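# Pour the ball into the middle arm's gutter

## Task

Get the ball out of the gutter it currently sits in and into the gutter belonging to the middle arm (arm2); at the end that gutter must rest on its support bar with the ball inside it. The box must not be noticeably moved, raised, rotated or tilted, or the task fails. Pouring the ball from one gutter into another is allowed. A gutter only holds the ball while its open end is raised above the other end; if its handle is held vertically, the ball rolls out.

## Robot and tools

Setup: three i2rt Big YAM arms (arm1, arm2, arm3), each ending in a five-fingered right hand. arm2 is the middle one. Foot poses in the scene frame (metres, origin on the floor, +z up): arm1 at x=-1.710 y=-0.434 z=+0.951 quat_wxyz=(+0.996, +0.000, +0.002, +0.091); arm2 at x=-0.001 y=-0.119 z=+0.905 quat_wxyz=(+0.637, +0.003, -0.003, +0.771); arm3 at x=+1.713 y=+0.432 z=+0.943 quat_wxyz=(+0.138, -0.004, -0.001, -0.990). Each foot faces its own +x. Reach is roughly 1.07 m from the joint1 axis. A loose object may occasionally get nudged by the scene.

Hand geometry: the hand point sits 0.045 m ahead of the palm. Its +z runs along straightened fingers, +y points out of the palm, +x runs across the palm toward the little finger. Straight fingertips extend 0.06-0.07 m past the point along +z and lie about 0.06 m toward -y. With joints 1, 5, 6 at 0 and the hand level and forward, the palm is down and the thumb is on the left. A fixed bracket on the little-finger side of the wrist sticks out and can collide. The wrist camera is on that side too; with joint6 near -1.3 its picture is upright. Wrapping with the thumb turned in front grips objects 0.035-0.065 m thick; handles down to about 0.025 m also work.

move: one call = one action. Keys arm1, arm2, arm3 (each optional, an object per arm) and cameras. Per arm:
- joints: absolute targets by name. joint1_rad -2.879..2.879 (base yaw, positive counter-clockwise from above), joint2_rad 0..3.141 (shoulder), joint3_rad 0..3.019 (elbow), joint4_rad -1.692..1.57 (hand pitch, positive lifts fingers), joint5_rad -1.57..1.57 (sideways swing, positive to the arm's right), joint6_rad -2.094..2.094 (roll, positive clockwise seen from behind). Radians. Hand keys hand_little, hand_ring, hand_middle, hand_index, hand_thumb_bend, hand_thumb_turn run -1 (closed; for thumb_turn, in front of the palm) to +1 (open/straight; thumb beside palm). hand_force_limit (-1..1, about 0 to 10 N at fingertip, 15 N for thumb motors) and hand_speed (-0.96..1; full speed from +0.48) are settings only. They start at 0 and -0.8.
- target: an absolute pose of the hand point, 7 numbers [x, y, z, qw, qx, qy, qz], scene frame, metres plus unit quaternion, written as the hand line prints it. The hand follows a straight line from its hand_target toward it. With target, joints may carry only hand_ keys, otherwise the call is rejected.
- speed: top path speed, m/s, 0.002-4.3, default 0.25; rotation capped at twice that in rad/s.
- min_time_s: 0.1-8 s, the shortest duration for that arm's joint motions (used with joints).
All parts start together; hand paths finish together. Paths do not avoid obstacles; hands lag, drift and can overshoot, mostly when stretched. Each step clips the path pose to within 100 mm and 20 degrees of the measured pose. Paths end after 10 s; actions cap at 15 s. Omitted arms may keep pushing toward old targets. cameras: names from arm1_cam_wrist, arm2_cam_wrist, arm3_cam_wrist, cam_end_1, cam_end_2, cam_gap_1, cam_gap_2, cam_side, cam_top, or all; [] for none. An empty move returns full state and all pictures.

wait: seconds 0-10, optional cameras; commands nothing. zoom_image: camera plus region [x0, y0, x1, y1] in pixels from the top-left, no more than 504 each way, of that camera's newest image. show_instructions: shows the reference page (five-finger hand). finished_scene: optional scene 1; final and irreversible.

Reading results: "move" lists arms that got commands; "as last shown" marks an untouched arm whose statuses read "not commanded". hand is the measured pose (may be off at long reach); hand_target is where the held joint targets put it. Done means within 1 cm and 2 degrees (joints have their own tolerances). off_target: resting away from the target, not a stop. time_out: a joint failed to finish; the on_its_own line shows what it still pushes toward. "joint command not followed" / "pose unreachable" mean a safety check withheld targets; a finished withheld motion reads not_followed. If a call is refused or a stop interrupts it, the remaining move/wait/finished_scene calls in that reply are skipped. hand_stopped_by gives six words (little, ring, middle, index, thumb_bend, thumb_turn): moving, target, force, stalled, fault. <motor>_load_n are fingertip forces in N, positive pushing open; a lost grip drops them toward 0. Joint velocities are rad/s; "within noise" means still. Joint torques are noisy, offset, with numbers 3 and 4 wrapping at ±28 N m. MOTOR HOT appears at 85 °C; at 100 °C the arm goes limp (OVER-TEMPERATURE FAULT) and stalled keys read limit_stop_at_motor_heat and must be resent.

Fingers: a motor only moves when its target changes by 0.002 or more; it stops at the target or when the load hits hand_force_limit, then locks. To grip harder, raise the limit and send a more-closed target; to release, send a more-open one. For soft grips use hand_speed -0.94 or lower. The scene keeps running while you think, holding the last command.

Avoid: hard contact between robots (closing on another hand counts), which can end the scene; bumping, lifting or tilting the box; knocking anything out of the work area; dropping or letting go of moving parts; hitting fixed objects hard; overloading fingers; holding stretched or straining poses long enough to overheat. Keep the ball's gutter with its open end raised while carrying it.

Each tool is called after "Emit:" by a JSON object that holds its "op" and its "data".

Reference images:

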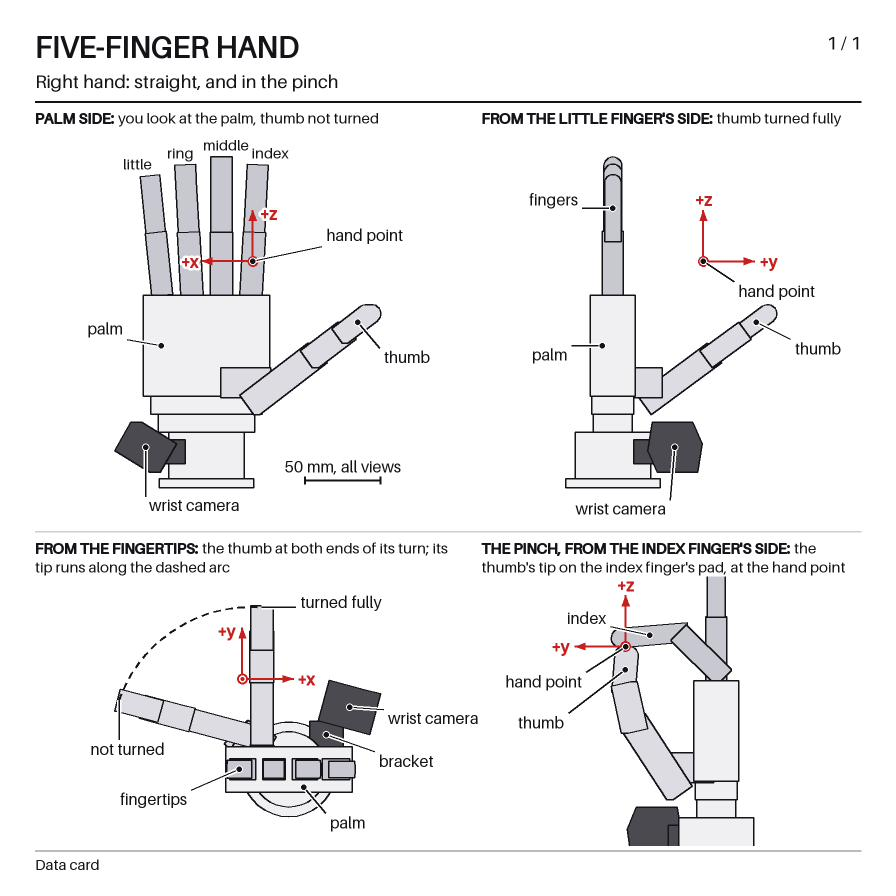

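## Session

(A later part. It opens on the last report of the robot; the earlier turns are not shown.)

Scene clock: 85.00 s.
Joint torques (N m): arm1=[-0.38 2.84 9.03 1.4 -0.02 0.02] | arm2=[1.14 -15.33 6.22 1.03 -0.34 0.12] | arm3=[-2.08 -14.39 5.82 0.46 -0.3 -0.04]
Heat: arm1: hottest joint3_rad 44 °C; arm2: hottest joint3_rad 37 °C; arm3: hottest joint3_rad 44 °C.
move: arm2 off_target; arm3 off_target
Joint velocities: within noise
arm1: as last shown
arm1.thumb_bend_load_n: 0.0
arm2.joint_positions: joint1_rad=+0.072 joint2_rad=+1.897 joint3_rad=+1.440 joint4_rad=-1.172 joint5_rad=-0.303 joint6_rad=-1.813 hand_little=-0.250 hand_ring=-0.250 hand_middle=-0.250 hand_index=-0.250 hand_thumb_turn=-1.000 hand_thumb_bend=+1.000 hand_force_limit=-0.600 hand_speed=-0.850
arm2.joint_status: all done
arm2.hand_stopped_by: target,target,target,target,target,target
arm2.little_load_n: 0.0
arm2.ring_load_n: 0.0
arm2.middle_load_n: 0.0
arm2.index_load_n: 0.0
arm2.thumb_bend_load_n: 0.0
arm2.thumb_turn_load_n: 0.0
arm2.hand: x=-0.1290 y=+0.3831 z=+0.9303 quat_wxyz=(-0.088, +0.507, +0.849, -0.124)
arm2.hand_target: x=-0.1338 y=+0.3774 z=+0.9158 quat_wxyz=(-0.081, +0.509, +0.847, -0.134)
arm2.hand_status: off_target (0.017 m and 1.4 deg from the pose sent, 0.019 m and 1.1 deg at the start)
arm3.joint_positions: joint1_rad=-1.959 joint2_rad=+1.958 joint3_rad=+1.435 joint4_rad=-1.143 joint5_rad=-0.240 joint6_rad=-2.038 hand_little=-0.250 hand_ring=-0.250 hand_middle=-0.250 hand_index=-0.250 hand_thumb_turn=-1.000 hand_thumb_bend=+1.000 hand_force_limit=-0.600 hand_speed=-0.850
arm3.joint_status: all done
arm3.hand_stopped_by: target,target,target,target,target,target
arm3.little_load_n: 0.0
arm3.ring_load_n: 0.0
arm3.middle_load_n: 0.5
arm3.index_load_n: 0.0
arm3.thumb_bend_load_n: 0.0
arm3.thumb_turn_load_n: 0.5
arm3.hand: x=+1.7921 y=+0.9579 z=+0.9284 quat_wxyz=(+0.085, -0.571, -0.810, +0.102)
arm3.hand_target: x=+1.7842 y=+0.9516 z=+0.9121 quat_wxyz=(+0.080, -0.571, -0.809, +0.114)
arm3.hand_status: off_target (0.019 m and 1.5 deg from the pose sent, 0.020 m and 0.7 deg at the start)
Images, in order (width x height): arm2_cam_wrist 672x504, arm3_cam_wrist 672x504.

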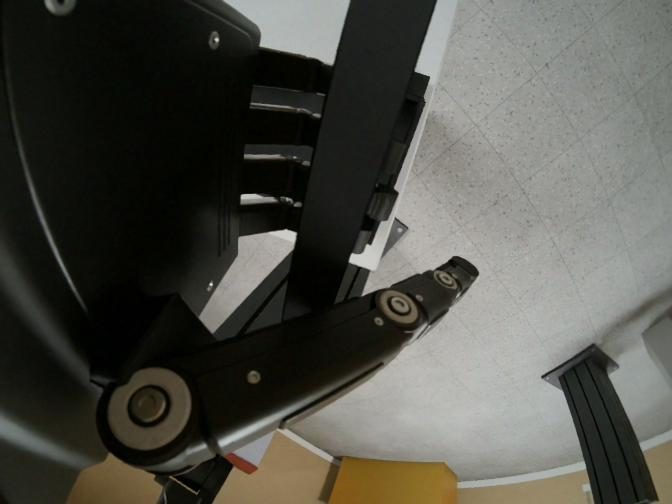

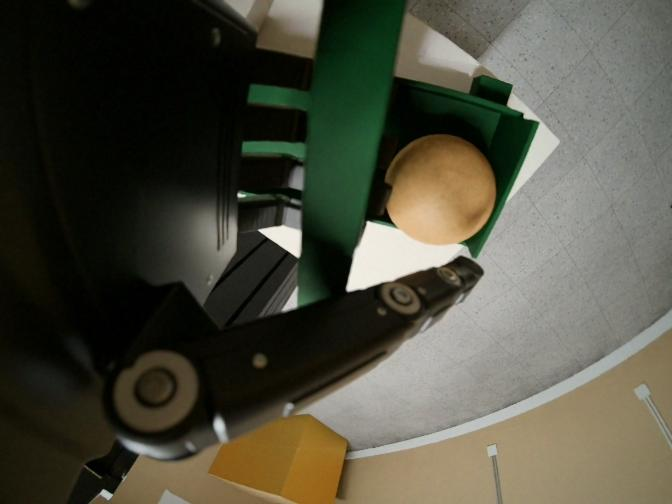

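Emit:
{"op": "move", "data": {"arm2": {"target": [-0.1346, 0.3755, 0.911, -0.0806, 0.5087, 0.8466, -0.1341], "speed": 0.06}, "arm3": {"target": [1.7828, 0.9483, 0.9022, -0.0803, 0.5715, 0.8087, -0.1137], "speed": 0.06}}}

Emit:
{"op": "move", "data": {"arm2": {"joints": {"hand_little": -0.5, "hand_ring": -0.5, "hand_middle": -0.5, "hand_index": -0.5}}, "cameras": ["arm2_cam_wrist", "arm3_cam_wrist"]}}

Emit:
{"op": "zoom_image", "data": {"camera": "arm2_cam_wrist", "region": [220, 20, 500, 300]}}

Emit:
{"op": "zoom_image", "data": {"camera": "arm3_cam_wrist", "region": [220, 20, 500, 300]}}

Scene clock: 86.40 s.
Joint torques (N m): arm1=[-0.38 2.61 9.05 1.46 -0.01 0.02] | arm2=[1.26 -15.21 6.08 1.06 -0.34 0.12] | arm3=[-1.79 -14.51 5.05 0.49 -0.46 0]
Heat: arm1: hottest joint3_rad 44 °C; arm2: hottest joint3_rad 37 °C; arm3: hottest joint2_rad 43 °C.
move: arm2 off_target; arm3 off_target
Joint velocities: within noise
arm1: as last shown
arm2.joint_positions: joint1_rad=+0.072 joint2_rad=+1.897 joint3_rad=+1.429 joint4_rad=-1.159 joint5_rad=-0.303 joint6_rad=-1.811 hand_little=-0.250 hand_ring=-0.250 hand_middle=-0.250 hand_index=-0.250 hand_thumb_turn=-1.000 hand_thumb_bend=+1.000 hand_force_limit=-0.600 hand_speed=-0.850
arm2.joint_status: not commanded
arm2.hand_stopped_by: target,target,target,target,target,target
arm2.little_load_n: 0.0
arm2.ring_load_n: 0.0
arm2.middle_load_n: 0.0
arm2.index_load_n: 0.0
arm2.thumb_bend_load_n: 0.0
arm2.thumb_turn_load_n: 0.0
arm2.hand: x=-0.1287 y=+0.3817 z=+0.9266 quat_wxyz=(-0.088, +0.507, +0.848, -0.124)
arm2.hand_target: x=-0.1339 y=+0.3751 z=+0.9114 quat_wxyz=(-0.080, +0.509, +0.847, -0.134)
arm2.hand_status: off_target (0.018 m and 1.5 deg from the pose sent, 0.022 m and 1.4 deg at the start)
arm3.joint_positions: joint1_rad=-1.959 joint2_rad=+1.958 joint3_rad=+1.423 joint4_rad=-1.119 joint5_rad=-0.236 joint6_rad=-2.036 hand_little=-0.250 hand_ring=-0.250 hand_middle=-0.250 hand_index=-0.250 hand_thumb_turn=-1.000 hand_thumb_bend=+1.000 hand_force_limit=-0.600 hand_speed=-0.850
arm3.joint_status: not commanded
arm3.hand_stopped_by: target,target,target,target,target,target
arm3.little_load_n: 0.0
arm3.ring_load_n: 0.0
arm3.middle_load_n: 0.0
arm3.index_load_n: 0.0
arm3.thumb_bend_load_n: 0.0
arm3.thumb_turn_load_n: 1.0
arm3.hand: x=+1.7929 y=+0.9585 z=+0.9241 quat_wxyz=(+0.086, -0.571, -0.811, +0.096)
arm3.hand_target: x=+1.7830 y=+0.9478 z=+0.9033 quat_wxyz=(+0.080, -0.572, -0.809, +0.113)
arm3.hand_status: off_target (0.026 m and 2.1 deg from the pose sent, 0.029 m and 1.5 deg at the start)
pictures: none

Scene clock: 87.47 s.
Joint torques (N m): arm1=[-0.38 2.96 9.05 1.37 0.01 0.03] | arm2=[1.26 -15.21 6.08 1.05 -0.33 0.12] | arm3=[-1.61 -14.1 5.04 0.62 -0.42 0.02]
Heat: arm1: hottest joint3_rad 44 °C; arm2: hottest joint3_rad 37 °C; arm3: hottest joint2_rad 43 °C.
move: arm2 done
Joint velocities: within noise
arm1, arm3: as last shown
arm1.little_load_n: -0.5
arm2.joint_positions: joint1_rad=+0.072 joint2_rad=+1.897 joint3_rad=+1.429 joint4_rad=-1.159 joint5_rad=-0.303 joint6_rad=-1.811 hand_little=-0.500 hand_ring=-0.500 hand_middle=-0.500 hand_index=-0.500 hand_thumb_turn=-1.000 hand_thumb_bend=+1.000 hand_force_limit=-0.600 hand_speed=-0.850
arm2.joint_status: all done
arm2.hand_stopped_by: target,target,target,target,target,target
arm2.little_load_n: 0.0
arm2.ring_load_n: 0.5
arm2.middle_load_n: 0.5
arm2.index_load_n: 0.0
arm2.thumb_bend_load_n: 0.0
arm2.thumb_turn_load_n: 0.0
arm2.hand: x=-0.1287 y=+0.3817 z=+0.9266 quat_wxyz=(-0.088, +0.507, +0.848, -0.124)
arm2.hand_target: x=-0.1339 y=+0.3750 z=+0.9114 quat_wxyz=(-0.080, +0.509, +0.846, -0.134)
arm2.hand_status: not commanded
arm3.thumb_turn_load_n: 0.5
Images, in order (width x height): arm2_cam_wrist 672x504, arm3_cam_wrist 672x504.

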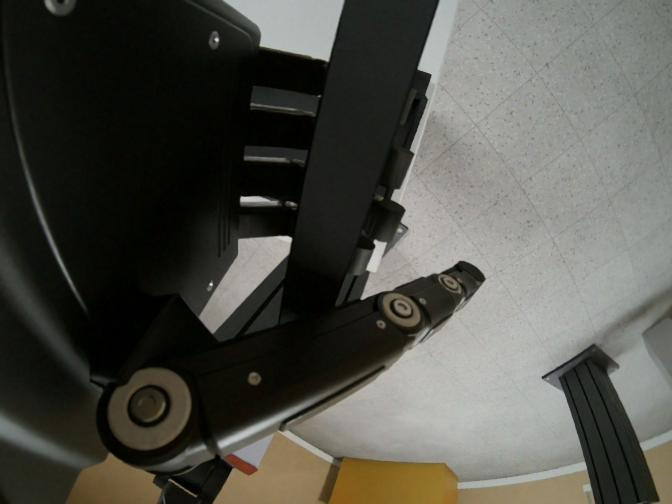

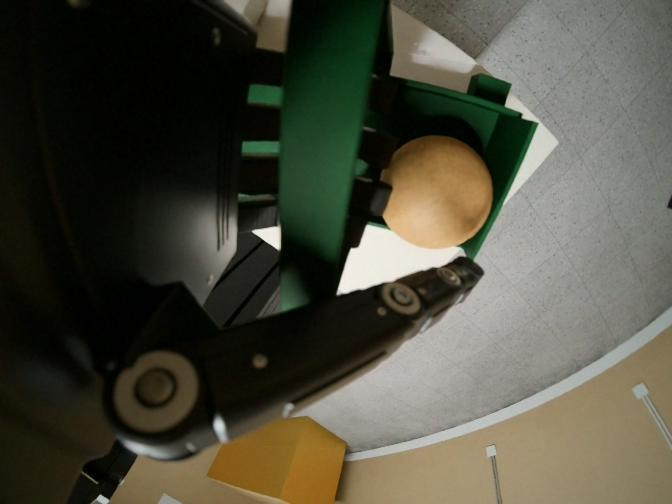

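Scaled by 1.800 from the camera's image (finer frame: 960x720).

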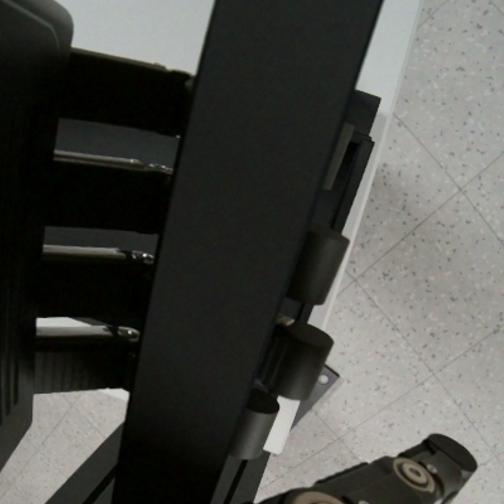

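Scaled by 1.800 from the camera's image (finer frame: 960x720).

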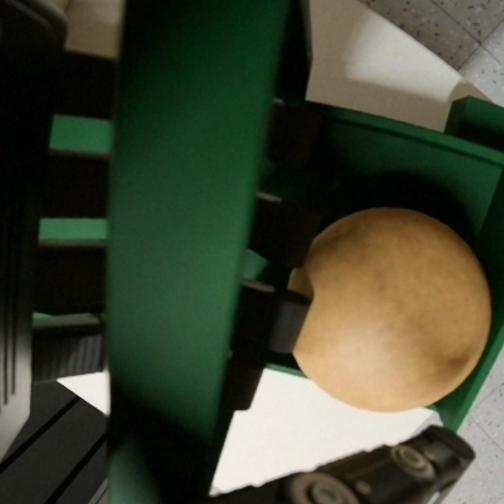

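Emit:
{"op": "move", "data": {"cameras": ["cam_end_2", "cam_gap_2", "arm3_cam_wrist", "arm2_cam_wrist", "cam_side", "cam_top"]}}

Emit:
{"op": "zoom_image", "data": {"camera": "cam_end_2", "region": [530, 220, 660, 350]}}

Emit:
{"op": "zoom_image", "data": {"camera": "cam_end_2", "region": [400, 90, 480, 170]}}

Scene clock: 88.00 s.
Joint torques (N m): arm1=[-0.21 2.9 9.06 1.42 -0.02 0.01] | arm2=[1.32 -15.21 6.08 1.03 -0.34 0.12] | arm3=[-1.49 -13.16 5.19 0.64 -0.42 -0.01]
Heat: arm1: hottest joint3_rad 44 °C; arm2: hottest joint3_rad 37 °C; arm3: hottest joint2_rad 43 °C.
Joint velocities: within noise
arm1.joint_positions: joint1_rad=+0.306 joint2_rad=+0.595 joint3_rad=+1.346 joint4_rad=-1.450 joint5_rad=+0.097 joint6_rad=-1.188 hand_little=+1.000 hand_ring=+1.000 hand_middle=+1.000 hand_index=+1.000 hand_thumb_turn=+1.000 hand_thumb_bend=+1.000 hand_force_limit=+0.000 hand_speed=-0.800
arm1.joint_status: not commanded
arm1.hand_stopped_by: target,target,target,target,target,target
arm1.little_load_n: 0.0
arm1.ring_load_n: 0.0
arm1.middle_load_n: 0.0
arm1.index_load_n: 0.0
arm1.thumb_bend_load_n: 0.0
arm1.thumb_turn_load_n: 0.0
arm1.hand: x=-1.5074 y=-0.3989 z=+1.4019 quat_wxyz=(-0.138, +0.906, +0.027, +0.399) (m; scene frame)
arm1.hand_target: x=-1.5070 y=-0.3988 z=+1.4132 quat_wxyz=(-0.144, +0.900, +0.026, +0.411) (m; scene frame)
arm1.hand_status: not commanded
arm2.joint_positions: joint1_rad=+0.072 joint2_rad=+1.897 joint3_rad=+1.429 joint4_rad=-1.159 joint5_rad=-0.303 joint6_rad=-1.811 hand_little=-0.500 hand_ring=-0.500 hand_middle=-0.500 hand_index=-0.500 hand_thumb_turn=-1.000 hand_thumb_bend=+1.000 hand_force_limit=-0.600 hand_speed=-0.850
arm2.joint_status: all done
arm2.hand_stopped_by: target,target,target,target,target,target
arm2.little_load_n: 0.0
arm2.ring_load_n: 0.0
arm2.middle_load_n: 0.0
arm2.index_load_n: 0.0
arm2.thumb_bend_load_n: 0.0
arm2.thumb_turn_load_n: 0.0
arm2.hand: x=-0.1287 y=+0.3817 z=+0.9266 quat_wxyz=(-0.088, +0.507, +0.848, -0.124) (m; scene frame)
arm2.hand_target: x=-0.1339 y=+0.3750 z=+0.9114 quat_wxyz=(-0.080, +0.509, +0.846, -0.134) (m; scene frame)
arm2.hand_status: not commanded
arm3.joint_positions: joint1_rad=-1.959 joint2_rad=+1.958 joint3_rad=+1.423 joint4_rad=-1.119 joint5_rad=-0.236 joint6_rad=-2.036 hand_little=-0.250 hand_ring=-0.250 hand_middle=-0.250 hand_index=-0.250 hand_thumb_turn=-1.000 hand_thumb_bend=+1.000 hand_force_limit=-0.600 hand_speed=-0.850
arm3.joint_status: not commanded
arm3.hand_stopped_by: target,target,target,target,target,target
arm3.little_load_n: 0.0
arm3.ring_load_n: 0.0
arm3.middle_load_n: 0.0
arm3.index_load_n: 0.0
arm3.thumb_bend_load_n: 0.0
arm3.thumb_turn_load_n: 0.5
arm3.hand: x=+1.7929 y=+0.9585 z=+0.9241 quat_wxyz=(+0.086, -0.571, -0.811, +0.096) (m; scene frame)
arm3.hand_target: x=+1.7830 y=+0.9478 z=+0.9033 quat_wxyz=(+0.080, -0.572, -0.809, +0.113) (m; scene frame)
arm3.hand_status: not commanded
pictures: arm2_cam_wrist, arm3_cam_wrist, cam_end_2, cam_gap_2, cam_side, cam_top
Images, in order (width x height): arm2_cam_wrist 672x504, arm3_cam_wrist 672x504, cam_end_2 896x504, cam_gap_2 896x504, cam_side 896x504, cam_top 896x504.

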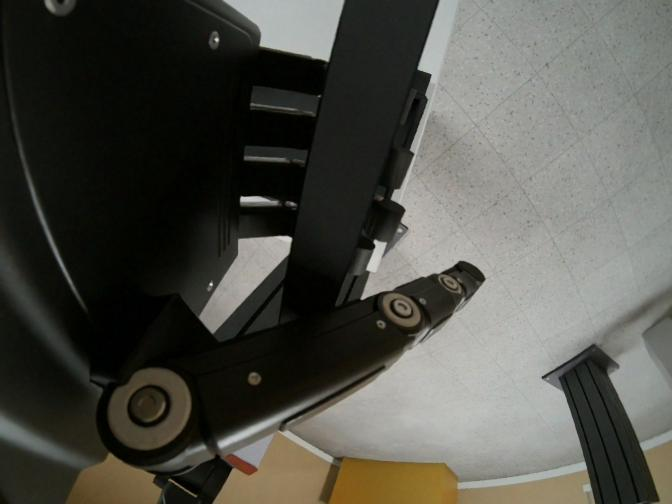

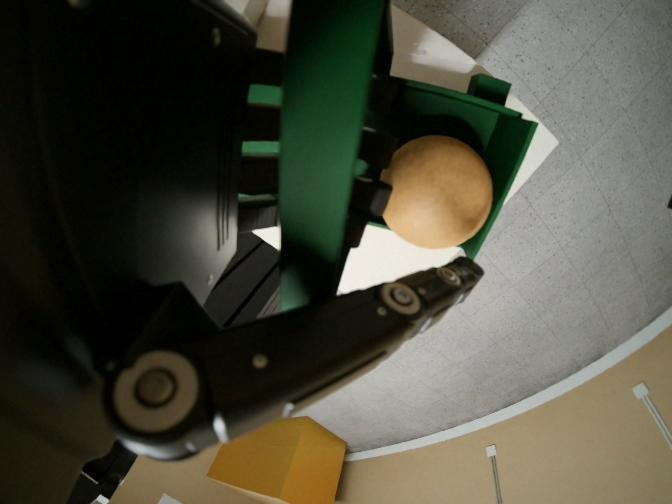

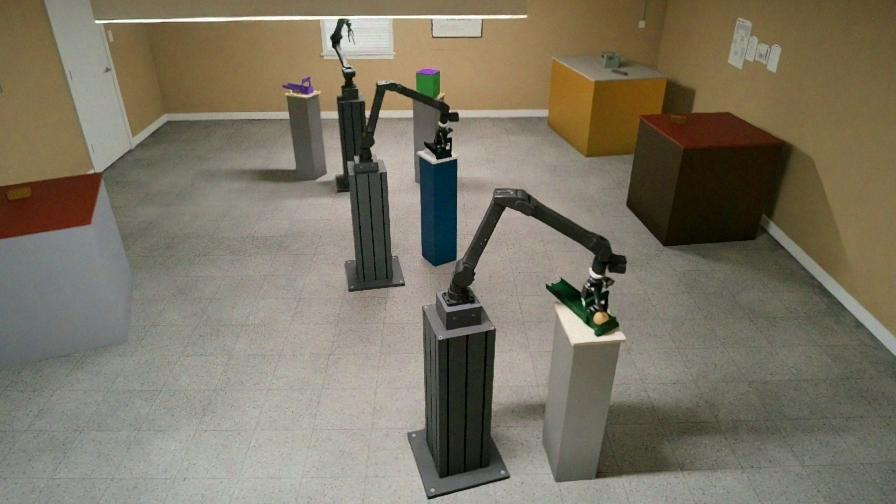

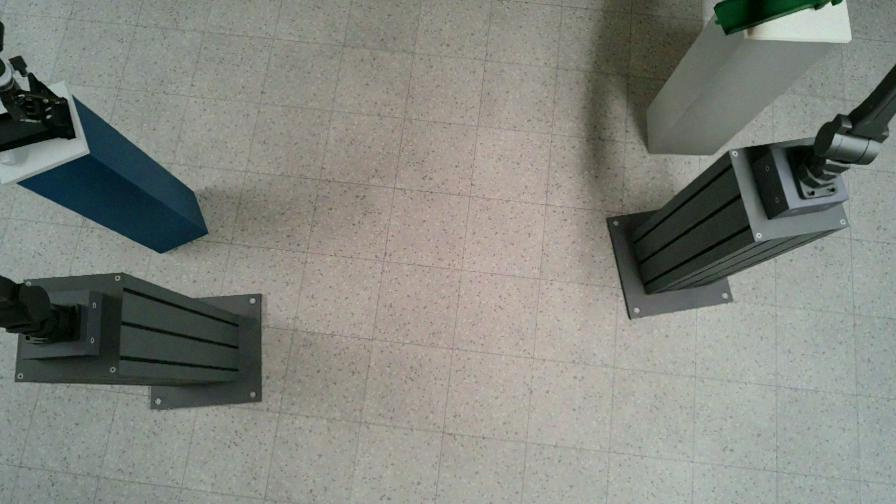

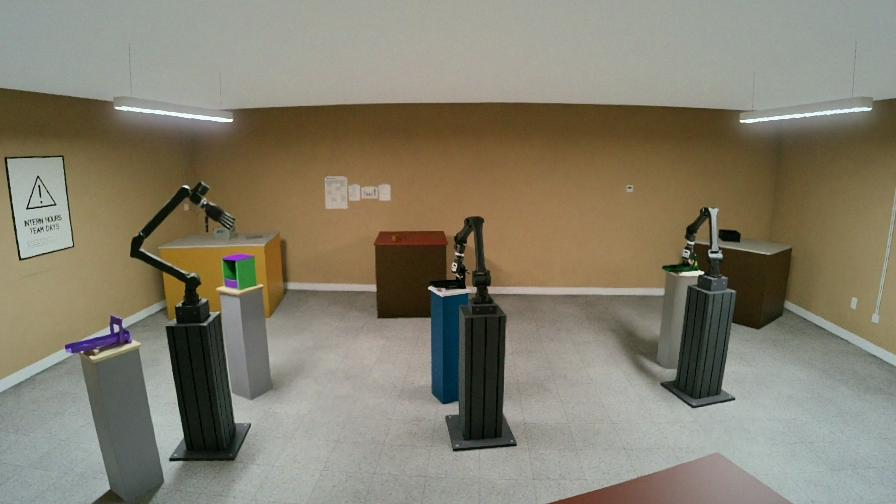

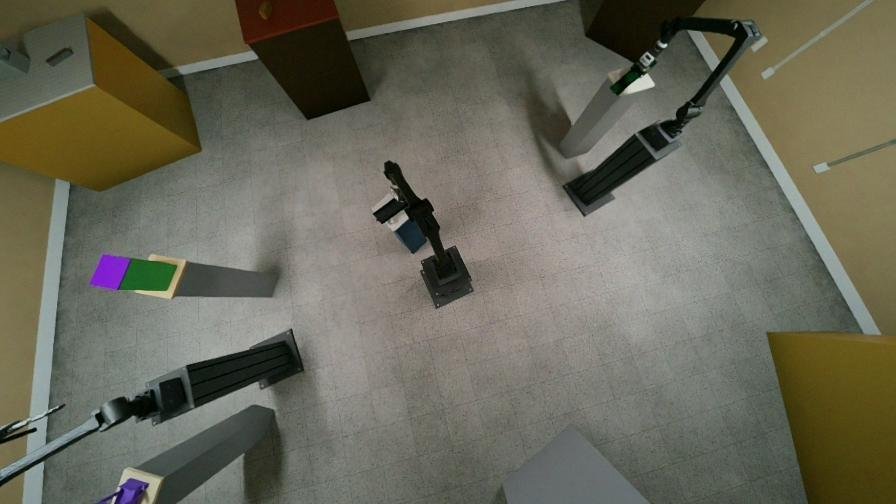

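Scaled by 3.877 from the camera's image (finer frame: 1280x720).

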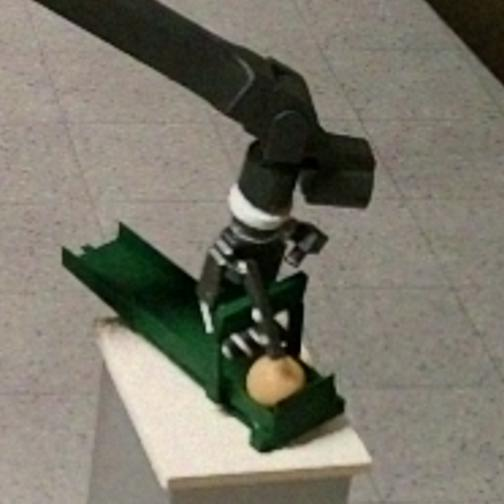

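Scaled by 6.300 from the camera's image (finer frame: 1280x720).

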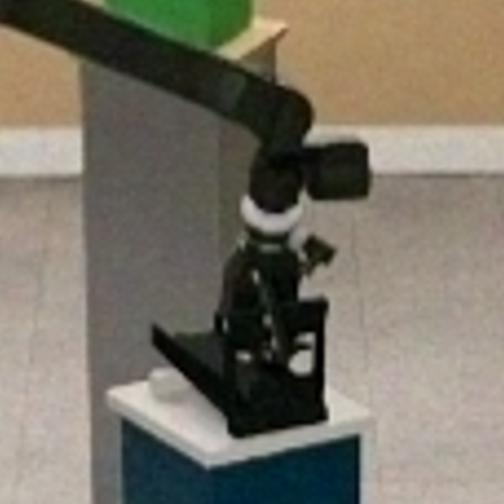

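Emit:
{"op": "move", "data": {"arm3": {"joints": {"hand_little": -0.5, "hand_ring": -0.5, "hand_middle": -0.5, "hand_index": -0.5}}, "cameras": ["arm3_cam_wrist"]}}

Emit:
{"op": "zoom_image", "data": {"camera": "arm3_cam_wrist", "region": [220, 20, 500, 300]}}

Scene clock: 89.50 s.
Joint torques (N m): arm1=[-0.38 2.9 9.06 1.42 -0.01 0.02] | arm2=[1.26 -15.21 6.08 1.05 -0.34 0.12] | arm3=[-2.26 -14.15 5.3 0.42 -0.44 0]
Heat: arm1: hottest joint3_rad 44 °C; arm2: hottest joint3_rad 37 °C; arm3: hottest joint2_rad 43 °C.
move: arm3 done
Joint velocities: within noise
arm1, arm2: as last shown
arm3.joint_positions: joint1_rad=-1.959 joint2_rad=+1.958 joint3_rad=+1.418 joint4_rad=-1.115 joint5_rad=-0.236 joint6_rad=-2.036 hand_little=-0.500 hand_ring=-0.500 hand_middle=-0.500 hand_index=-0.500 hand_thumb_turn=-1.000 hand_thumb_bend=+1.000 hand_force_limit=-0.600 hand_speed=-0.850
arm3.joint_status: all done
arm3.hand_stopped_by: target,target,target,target,target,target
arm3.little_load_n: 0.0
arm3.ring_load_n: 0.0
arm3.middle_load_n: 0.0
arm3.index_load_n: 0.0
arm3.thumb_bend_load_n: 0.0
arm3.thumb_turn_load_n: 0.0
arm3.hand: x=+1.7928 y=+0.9576 z=+0.9226 quat_wxyz=(+0.086, -0.571, -0.811, +0.096)
arm3.hand_target: x=+1.7830 y=+0.9476 z=+0.9032 quat_wxyz=(+0.080, -0.572, -0.809, +0.114)
arm3.hand_status: not commanded
Images, in order (width x height): arm3_cam_wrist 672x504.

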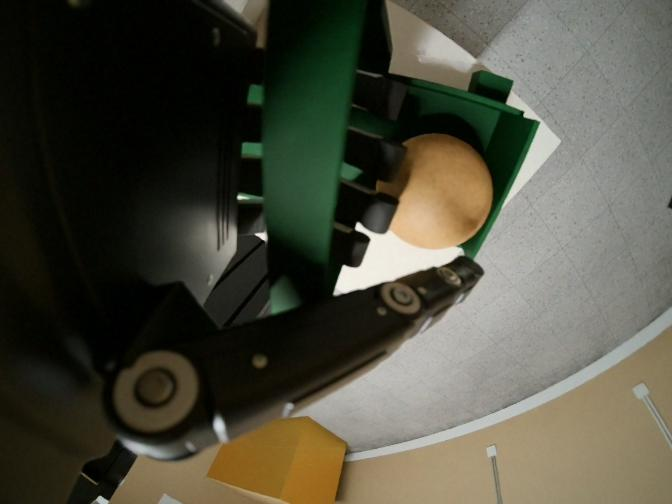

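Scaled by 1.800 from the camera's image (finer frame: 960x720).

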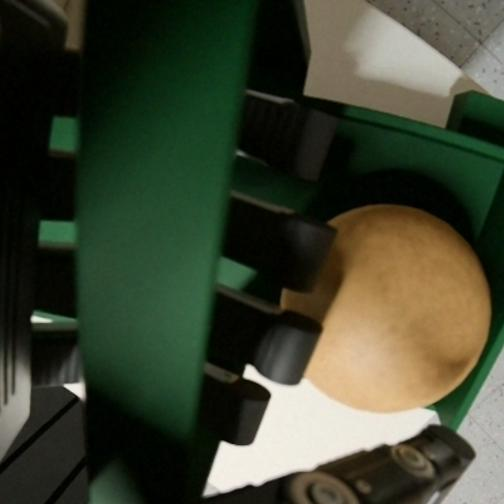

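Emit:
{"op": "move", "data": {"arm2": {"target": [-0.123, 0.383, 0.911, -0.0806, 0.5087, 0.8466, -0.1341], "speed": 0.04, "joints": {"hand_little": -0.7, "hand_ring": -0.7, "hand_middle": -0.7, "hand_index": -0.7}}, "arm3": {"target": [1.799, 0.955, 0.9045, -0.0803, 0.5715, 0.8087, -0.1137], "speed": 0.04, "joints": {"hand_little": -0.7, "hand_ring": -0.7, "hand_middle": -0.7, "hand_index": -0.7}}, "cameras": ["arm2_cam_wrist", "arm3_cam_wrist"]}}

Emit:
{"op": "zoom_image", "data": {"camera": "arm2_cam_wrist", "region": [220, 20, 500, 300]}}

Emit:
{"op": "zoom_image", "data": {"camera": "arm3_cam_wrist", "region": [220, 20, 500, 300]}}

Scene clock: 91.13 s.
Joint torques (N m): arm1=[-0.26 2.73 9.02 1.37 -0.01 0.02] | arm2=[0.03 -15.21 7.36 0.46 -0.3 -0.1] | arm3=[-2.78 -13.92 7.75 -0.65 -0.32 -0.19]
Heat: arm1: hottest joint3_rad 44 °C; arm2: hottest joint3_rad 37 °C; arm3: hottest joint2_rad 43 °C.
move: arm2 off_target; arm3 off_target
Joint velocities: within noise
arm1: as last shown
arm2.joint_positions: joint1_rad=+0.067 joint2_rad=+1.907 joint3_rad=+1.429 joint4_rad=-1.159 joint5_rad=-0.303 joint6_rad=-1.813 hand_little=-0.700 hand_ring=-0.700 hand_middle=-0.700 hand_index=-0.700 hand_thumb_turn=-1.000 hand_thumb_bend=+1.000 hand_force_limit=-0.600 hand_speed=-0.850
arm2.joint_status: all done
arm2.hand_stopped_by: target,target,target,target,target,target
arm2.little_load_n: 0.0
arm2.ring_load_n: 0.0
arm2.middle_load_n: 0.0
arm2.index_load_n: 0.0
arm2.thumb_bend_load_n: 0.0
arm2.thumb_turn_load_n: 0.0
arm2.hand: x=-0.1261 y=+0.3814 z=+0.9220 quat_wxyz=(-0.086, +0.509, +0.847, -0.127)
arm2.hand_target: x=-0.1233 y=+0.3827 z=+0.9118 quat_wxyz=(-0.081, +0.508, +0.847, -0.134)
arm2.hand_status: off_target (0.012 m and 1.0 deg from the pose sent, 0.017 m and 1.5 deg at the start)
arm3.joint_positions: joint1_rad=-1.973 joint2_rad=+1.971 joint3_rad=+1.418 joint4_rad=-1.115 joint5_rad=-0.236 joint6_rad=-2.043 hand_little=-0.700 hand_ring=-0.700 hand_middle=-0.700 hand_index=-0.700 hand_thumb_turn=-1.000 hand_thumb_bend=+1.000 hand_force_limit=-0.600 hand_speed=-0.850
arm3.joint_status: all done
arm3.hand_stopped_by: target,target,target,target,target,target
arm3.little_load_n: 0.0
arm3.ring_load_n: 0.0
arm3.middle_load_n: 0.0
arm3.index_load_n: 0.0
arm3.thumb_bend_load_n: 0.0
arm3.thumb_turn_load_n: 0.0
arm3.hand: x=+1.7998 y=+0.9548 z=+0.9155 quat_wxyz=(+0.084, -0.575, -0.808, +0.101)
arm3.hand_target: x=+1.7988 y=+0.9544 z=+0.9043 quat_wxyz=(+0.080, -0.572, -0.809, +0.114)
arm3.hand_status: off_target (0.011 m and 1.5 deg from the pose sent, 0.019 m and 2.1 deg at the start)
Images, in order (width x height): arm2_cam_wrist 672x504, arm3_cam_wrist 672x504.

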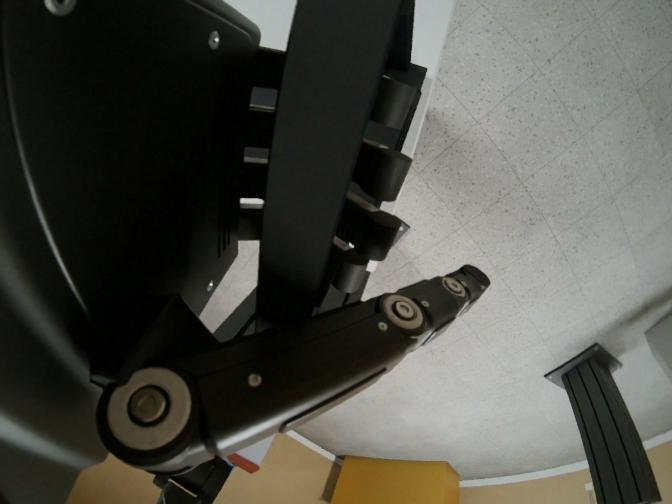

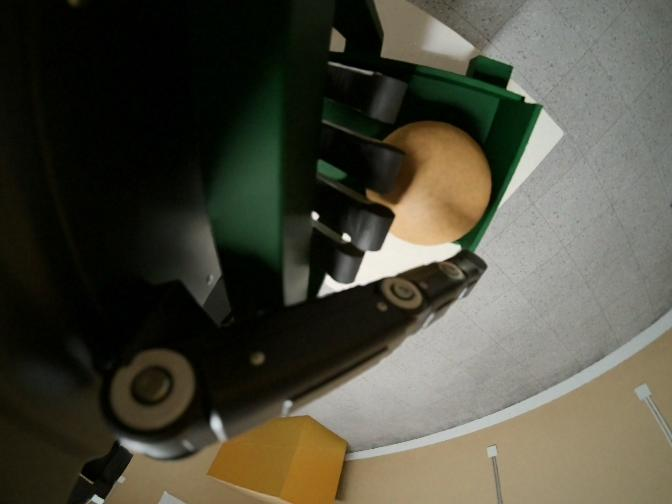

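Scaled by 1.800 from the camera's image (finer frame: 960x720).

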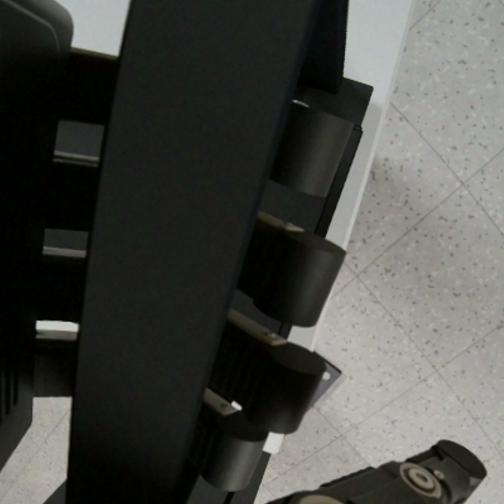

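Scaled by 1.800 from the camera's image (finer frame: 960x720).

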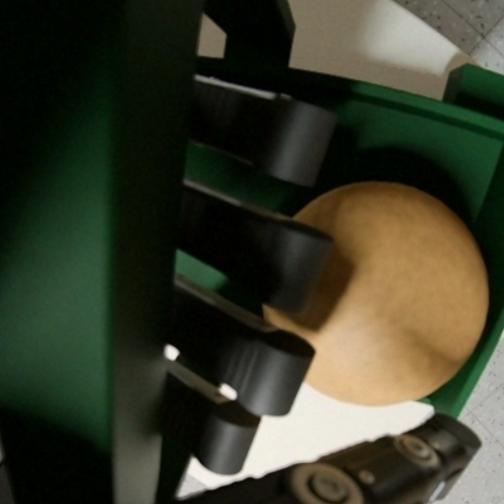

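Emit:
{"op": "move", "data": {"arm2": {"target": [-0.1115, 0.390, 0.915, -0.0806, 0.5087, 0.8466, -0.1341], "speed": 0.03}, "arm3": {"target": [1.8085, 0.9585, 0.9085, -0.0803, 0.5715, 0.8087, -0.1137], "speed": 0.03}, "cameras": ["arm2_cam_wrist", "arm3_cam_wrist"]}}

Emit:
{"op": "zoom_image", "data": {"camera": "arm2_cam_wrist", "region": [220, 20, 500, 300]}}

Emit:
{"op": "zoom_image", "data": {"camera": "arm3_cam_wrist", "region": [220, 20, 500, 300]}}

Scene clock: 92.87 s.
Joint torques (N m): arm1=[-0.32 2.78 9.05 1.39 -0.01 0.02] | arm2=[0.03 -15.44 8.84 -0.05 -0.22 -0.12] | arm3=[-3.49 -14.33 9.2 -0.84 -0.23 -0.23]
Heat: arm1: hottest joint3_rad 44 °C; arm2: hottest joint3_rad 37 °C; arm3: hottest joint2_rad 43 °C.
move: arm2 off_target; arm3 done
Joint velocities: within noise
arm1: as last shown
arm2.joint_positions: joint1_rad=+0.052 joint2_rad=+1.917 joint3_rad=+1.429 joint4_rad=-1.170 joint5_rad=-0.303 joint6_rad=-1.834 hand_little=-0.700 hand_ring=-0.700 hand_middle=-0.700 hand_index=-0.700 hand_thumb_turn=-1.000 hand_thumb_bend=+1.000 hand_force_limit=-0.600 hand_speed=-0.850
arm2.joint_status: not commanded
arm2.hand_stopped_by: target,target,target,target,target,target
arm2.little_load_n: 0.0
arm2.ring_load_n: 0.0
arm2.middle_load_n: 0.0
arm2.index_load_n: 0.0
arm2.thumb_bend_load_n: -0.5
arm2.thumb_turn_load_n: 0.0
arm2.hand: x=-0.1174 y=+0.3805 z=+0.9169 quat_wxyz=(-0.080, +0.508, +0.848, -0.133)
arm2.hand_target: x=-0.1152 y=+0.3887 z=+0.9146 quat_wxyz=(-0.080, +0.506, +0.848, -0.135)
arm2.hand_status: off_target (0.011 m and 0.2 deg from the pose sent, 0.018 m and 1.0 deg at the start)
arm3.joint_positions: joint1_rad=-1.982 joint2_rad=+1.979 joint3_rad=+1.419 joint4_rad=-1.131 joint5_rad=-0.236 joint6_rad=-2.058 hand_little=-0.700 hand_ring=-0.700 hand_middle=-0.700 hand_index=-0.700 hand_thumb_turn=-1.000 hand_thumb_bend=+1.000 hand_force_limit=-0.600 hand_speed=-0.850
arm3.joint_status: not commanded
arm3.hand_stopped_by: target,target,target,target,target,target
arm3.little_load_n: 0.0
arm3.ring_load_n: 0.0
arm3.middle_load_n: 0.0
arm3.index_load_n: 0.0
arm3.thumb_bend_load_n: 0.0
arm3.thumb_turn_load_n: 0.0
arm3.hand: x=+1.8040 y=+0.9500 z=+0.9124 quat_wxyz=(+0.080, -0.573, -0.808, +0.110)
arm3.hand_target: x=+1.8077 y=+0.9580 z=+0.9085 quat_wxyz=(+0.080, -0.571, -0.809, +0.114)
arm3.hand_status: done (0.010 m and 0.4 deg from the pose sent, 0.012 m and 1.5 deg at the start)
Images, in order (width x height): arm2_cam_wrist 672x504, arm3_cam_wrist 672x504.

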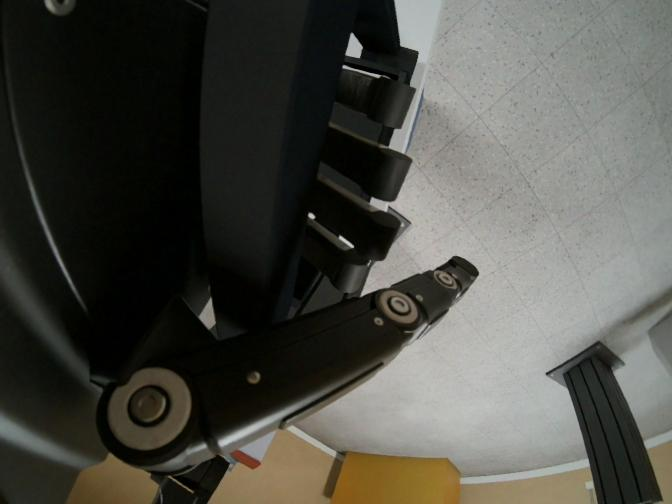

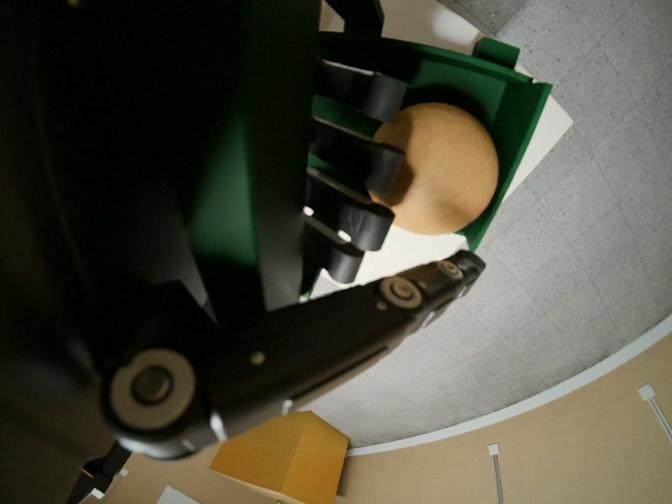

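Scaled by 1.800 from the camera's image (finer frame: 960x720).

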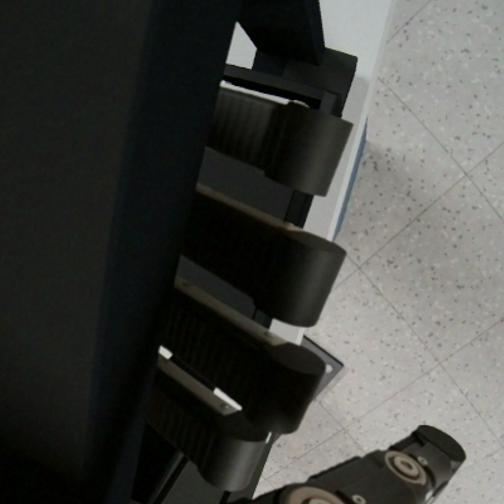

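Scaled by 1.800 from the camera's image (finer frame: 960x720).

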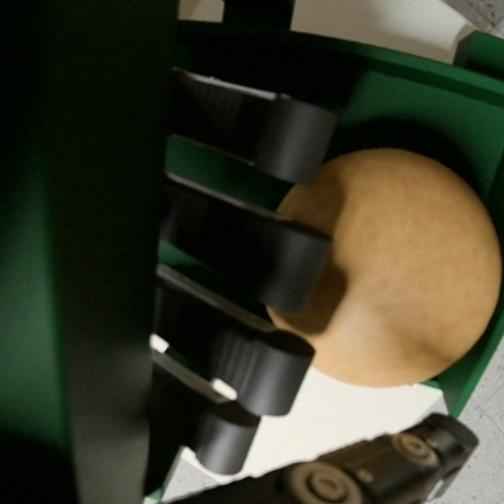

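Emit:
{"op": "move", "data": {"arm2": {"target": [-0.1125, 0.3955, 0.929, -0.0806, 0.5087, 0.8466, -0.1341], "speed": 0.03}, "arm3": {"target": [1.811, 0.9665, 0.924, -0.0803, 0.5715, 0.8087, -0.1137], "speed": 0.03}, "cameras": ["arm2_cam_wrist", "arm3_cam_wrist"]}}

Emit:
{"op": "zoom_image", "data": {"camera": "arm2_cam_wrist", "region": [200, 20, 480, 300]}}

Emit:
{"op": "zoom_image", "data": {"camera": "arm3_cam_wrist", "region": [200, 20, 480, 300]}}

Scene clock: 94.33 s.
Joint torques (N m): arm1=[-0.26 2.78 9.07 1.39 -0.02 0.02] | arm2=[-0.09 -15.74 9.62 -0.05 -0.21 -0.11] | arm3=[-3.14 -15.21 9.98 -0.68 -0.24 -0.19]
Heat: arm1: hottest joint3_rad 44 °C; arm2: hottest joint3_rad 37 °C; arm3: hottest joint2_rad 43 °C.
move: arm2 off_target; arm3 off_target
Joint velocities: within noise
arm1: as last shown
arm2.joint_positions: joint1_rad=+0.047 joint2_rad=+1.917 joint3_rad=+1.457 joint4_rad=-1.209 joint5_rad=-0.303 joint6_rad=-1.835 hand_little=-0.700 hand_ring=-0.700 hand_middle=-0.700 hand_index=-0.700 hand_thumb_turn=-1.000 hand_thumb_bend=+1.000 hand_force_limit=-0.600 hand_speed=-0.850
arm2.joint_status: not commanded
arm2.hand_stopped_by: target,target,target,target,target,target
arm2.little_load_n: 0.0
arm2.ring_load_n: 0.0
arm2.middle_load_n: 0.0
arm2.index_load_n: 0.5
arm2.thumb_bend_load_n: -0.5
arm2.thumb_turn_load_n: 0.0
arm2.hand: x=-0.1155 y=+0.3826 z=+0.9268 quat_wxyz=(-0.077, +0.510, +0.846, -0.137)
arm2.hand_target: x=-0.1136 y=+0.3951 z=+0.9289 quat_wxyz=(-0.081, +0.508, +0.847, -0.134)
arm2.hand_status: off_target (0.013 m and 0.6 deg from the pose sent, 0.020 m and 0.2 deg at the start)
arm3.joint_positions: joint1_rad=-1.985 joint2_rad=+1.993 joint3_rad=+1.452 joint4_rad=-1.178 joint5_rad=-0.236 joint6_rad=-2.060 hand_little=-0.700 hand_ring=-0.700 hand_middle=-0.700 hand_index=-0.700 hand_thumb_turn=-1.000 hand_thumb_bend=+1.000 hand_force_limit=-0.600 hand_speed=-0.850
arm3.joint_status: not commanded
arm3.hand_stopped_by: target,target,target,target,target,target
arm3.little_load_n: 0.0
arm3.ring_load_n: 0.0
arm3.middle_load_n: 0.5
arm3.index_load_n: 0.5
arm3.thumb_bend_load_n: 0.0
arm3.thumb_turn_load_n: 0.0
arm3.hand: x=+1.8057 y=+0.9500 z=+0.9165 quat_wxyz=(+0.073, -0.574, -0.806, +0.123)
arm3.hand_target: x=+1.8112 y=+0.9661 z=+0.9238 quat_wxyz=(+0.080, -0.572, -0.809, +0.113)
arm3.hand_status: off_target (0.019 m and 1.4 deg from the pose sent, 0.021 m and 0.4 deg at the start)
Images, in order (width x height): arm2_cam_wrist 672x504, arm3_cam_wrist 672x504.

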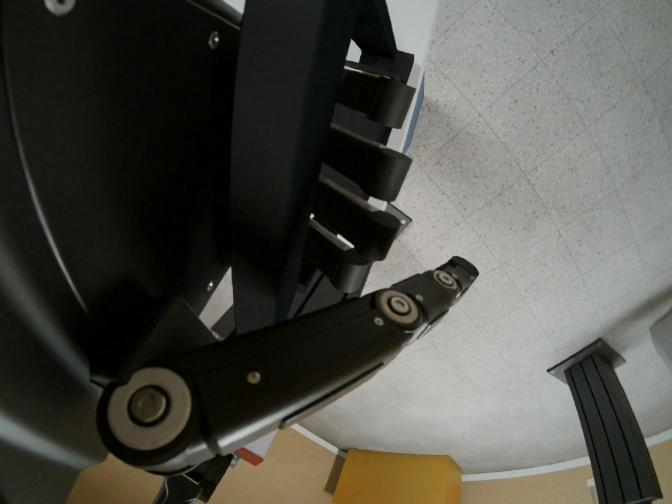

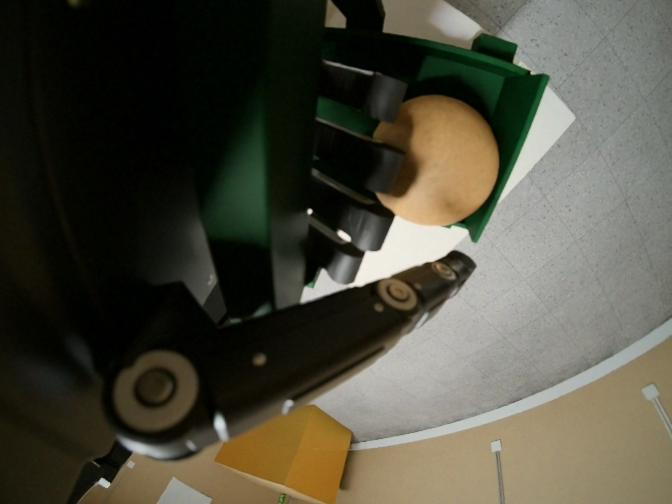

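Scaled by 1.800 from the camera's image (finer frame: 960x720).

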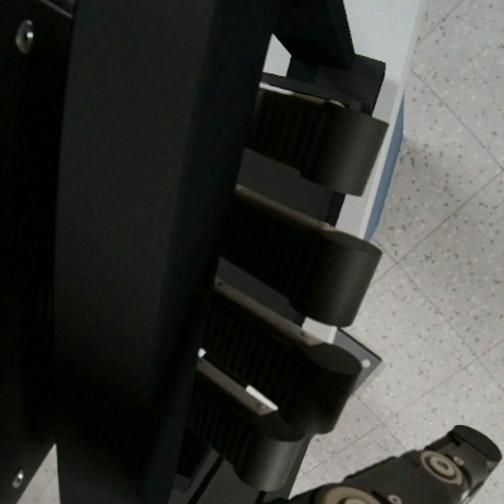

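Scaled by 1.800 from the camera's image (finer frame: 960x720).

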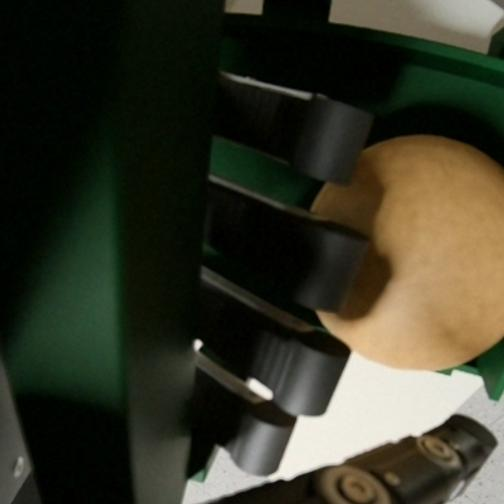

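Emit:
{"op": "move", "data": {"arm2": {"joints": {"hand_little": -1.0, "hand_ring": -1.0, "hand_middle": -1.0, "hand_index": -1.0, "hand_force_limit": -0.5, "hand_speed": -0.92}}, "arm3": {"target": [1.811, 0.975, 0.930, -0.0803, 0.5715, 0.8087, -0.1137], "speed": 0.03}, "cameras": ["arm2_cam_wrist", "arm3_cam_wrist"]}}

Emit:
{"op": "zoom_image", "data": {"camera": "arm2_cam_wrist", "region": [200, 20, 480, 300]}}

Emit:
{"op": "zoom_image", "data": {"camera": "arm3_cam_wrist", "region": [200, 20, 480, 300]}}

Scene clock: 96.43 s.
Joint torques (N m): arm1=[-0.32 2.78 9.07 1.36 -0.02 0.01] | arm2=[-0.03 -15.91 9.59 -0.05 -0.21 -0.1] | arm3=[-3.43 -15.74 10.17 -0.77 -0.22 -0.18]
Heat: arm1: hottest joint3_rad 45 °C; arm2: hottest joint3_rad 37 °C; arm3: hottest joint2_rad 43 °C.
move: arm2 done; arm3 off_target
Joint velocities: within noise
arm1: as last shown
arm2.joint_positions: joint1_rad=+0.044 joint2_rad=+1.919 joint3_rad=+1.457 joint4_rad=-1.209 joint5_rad=-0.303 joint6_rad=-1.837 hand_little=-1.000 hand_ring=-1.000 hand_middle=-1.000 hand_index=-1.000 hand_thumb_turn=-1.000 hand_thumb_bend=+1.000 hand_force_limit=-0.500 hand_speed=-0.920
arm2.joint_status: all done
arm2.hand_stopped_by: target,target,target,target,target,target
arm2.little_load_n: 0.0
arm2.ring_load_n: 0.0
arm2.middle_load_n: 0.0
arm2.index_load_n: 0.5
arm2.thumb_bend_load_n: 0.0
arm2.thumb_turn_load_n: 0.0
arm2.hand: x=-0.1139 y=+0.3829 z=+0.9260 quat_wxyz=(-0.076, +0.510, +0.845, -0.137)
arm2.hand_target: x=-0.1125 y=+0.3954 z=+0.9291 quat_wxyz=(-0.081, +0.509, +0.847, -0.134)
arm2.hand_status: not commanded
arm3.joint_positions: joint1_rad=-1.985 joint2_rad=+2.004 joint3_rad=+1.488 joint4_rad=-1.204 joint5_rad=-0.236 joint6_rad=-2.061 hand_little=-0.700 hand_ring=-0.700 hand_middle=-0.700 hand_index=-0.700 hand_thumb_turn=-1.000 hand_thumb_bend=+1.000 hand_force_limit=-0.600 hand_speed=-0.850
arm3.joint_status: not commanded
arm3.hand_stopped_by: target,target,target,target,target,target
arm3.little_load_n: 0.5
arm3.ring_load_n: 0.0
arm3.middle_load_n: 0.0
arm3.index_load_n: 0.0
arm3.thumb_bend_load_n: 0.0
arm3.thumb_turn_load_n: 0.0
arm3.hand: x=+1.8069 y=+0.9587 z=+0.9227 quat_wxyz=(+0.074, -0.574, -0.807, +0.122)
arm3.hand_target: x=+1.8111 y=+0.9748 z=+0.9301 quat_wxyz=(+0.080, -0.571, -0.809, +0.113)
arm3.hand_status: off_target (0.018 m and 1.3 deg from the pose sent, 0.029 m and 1.4 deg at the start)
Images, in order (width x height): arm2_cam_wrist 672x504, arm3_cam_wrist 672x504.

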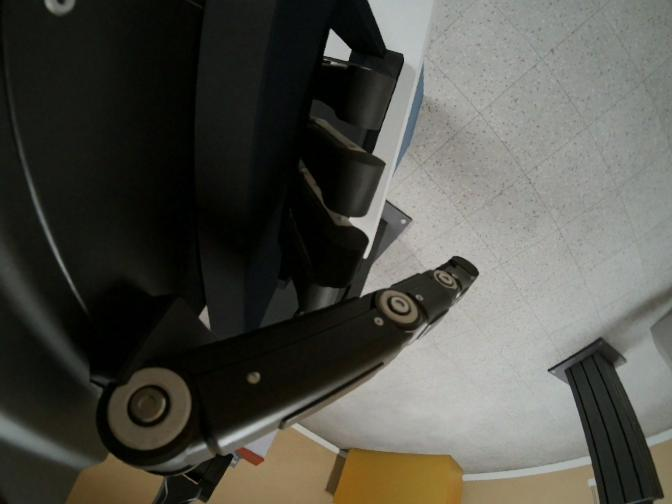

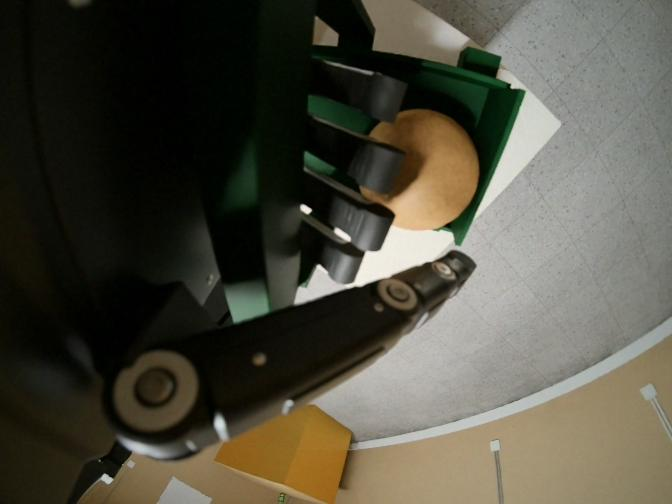

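Scaled by 1.800 from the camera's image (finer frame: 960x720).

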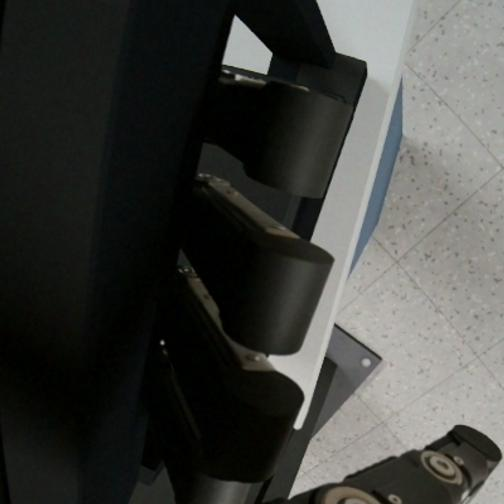

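Scaled by 1.800 from the camera's image (finer frame: 960x720).

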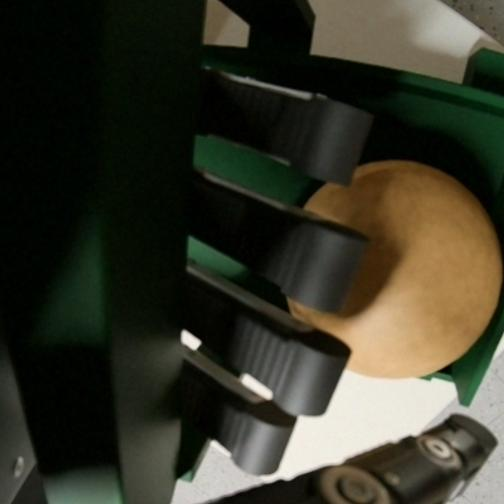

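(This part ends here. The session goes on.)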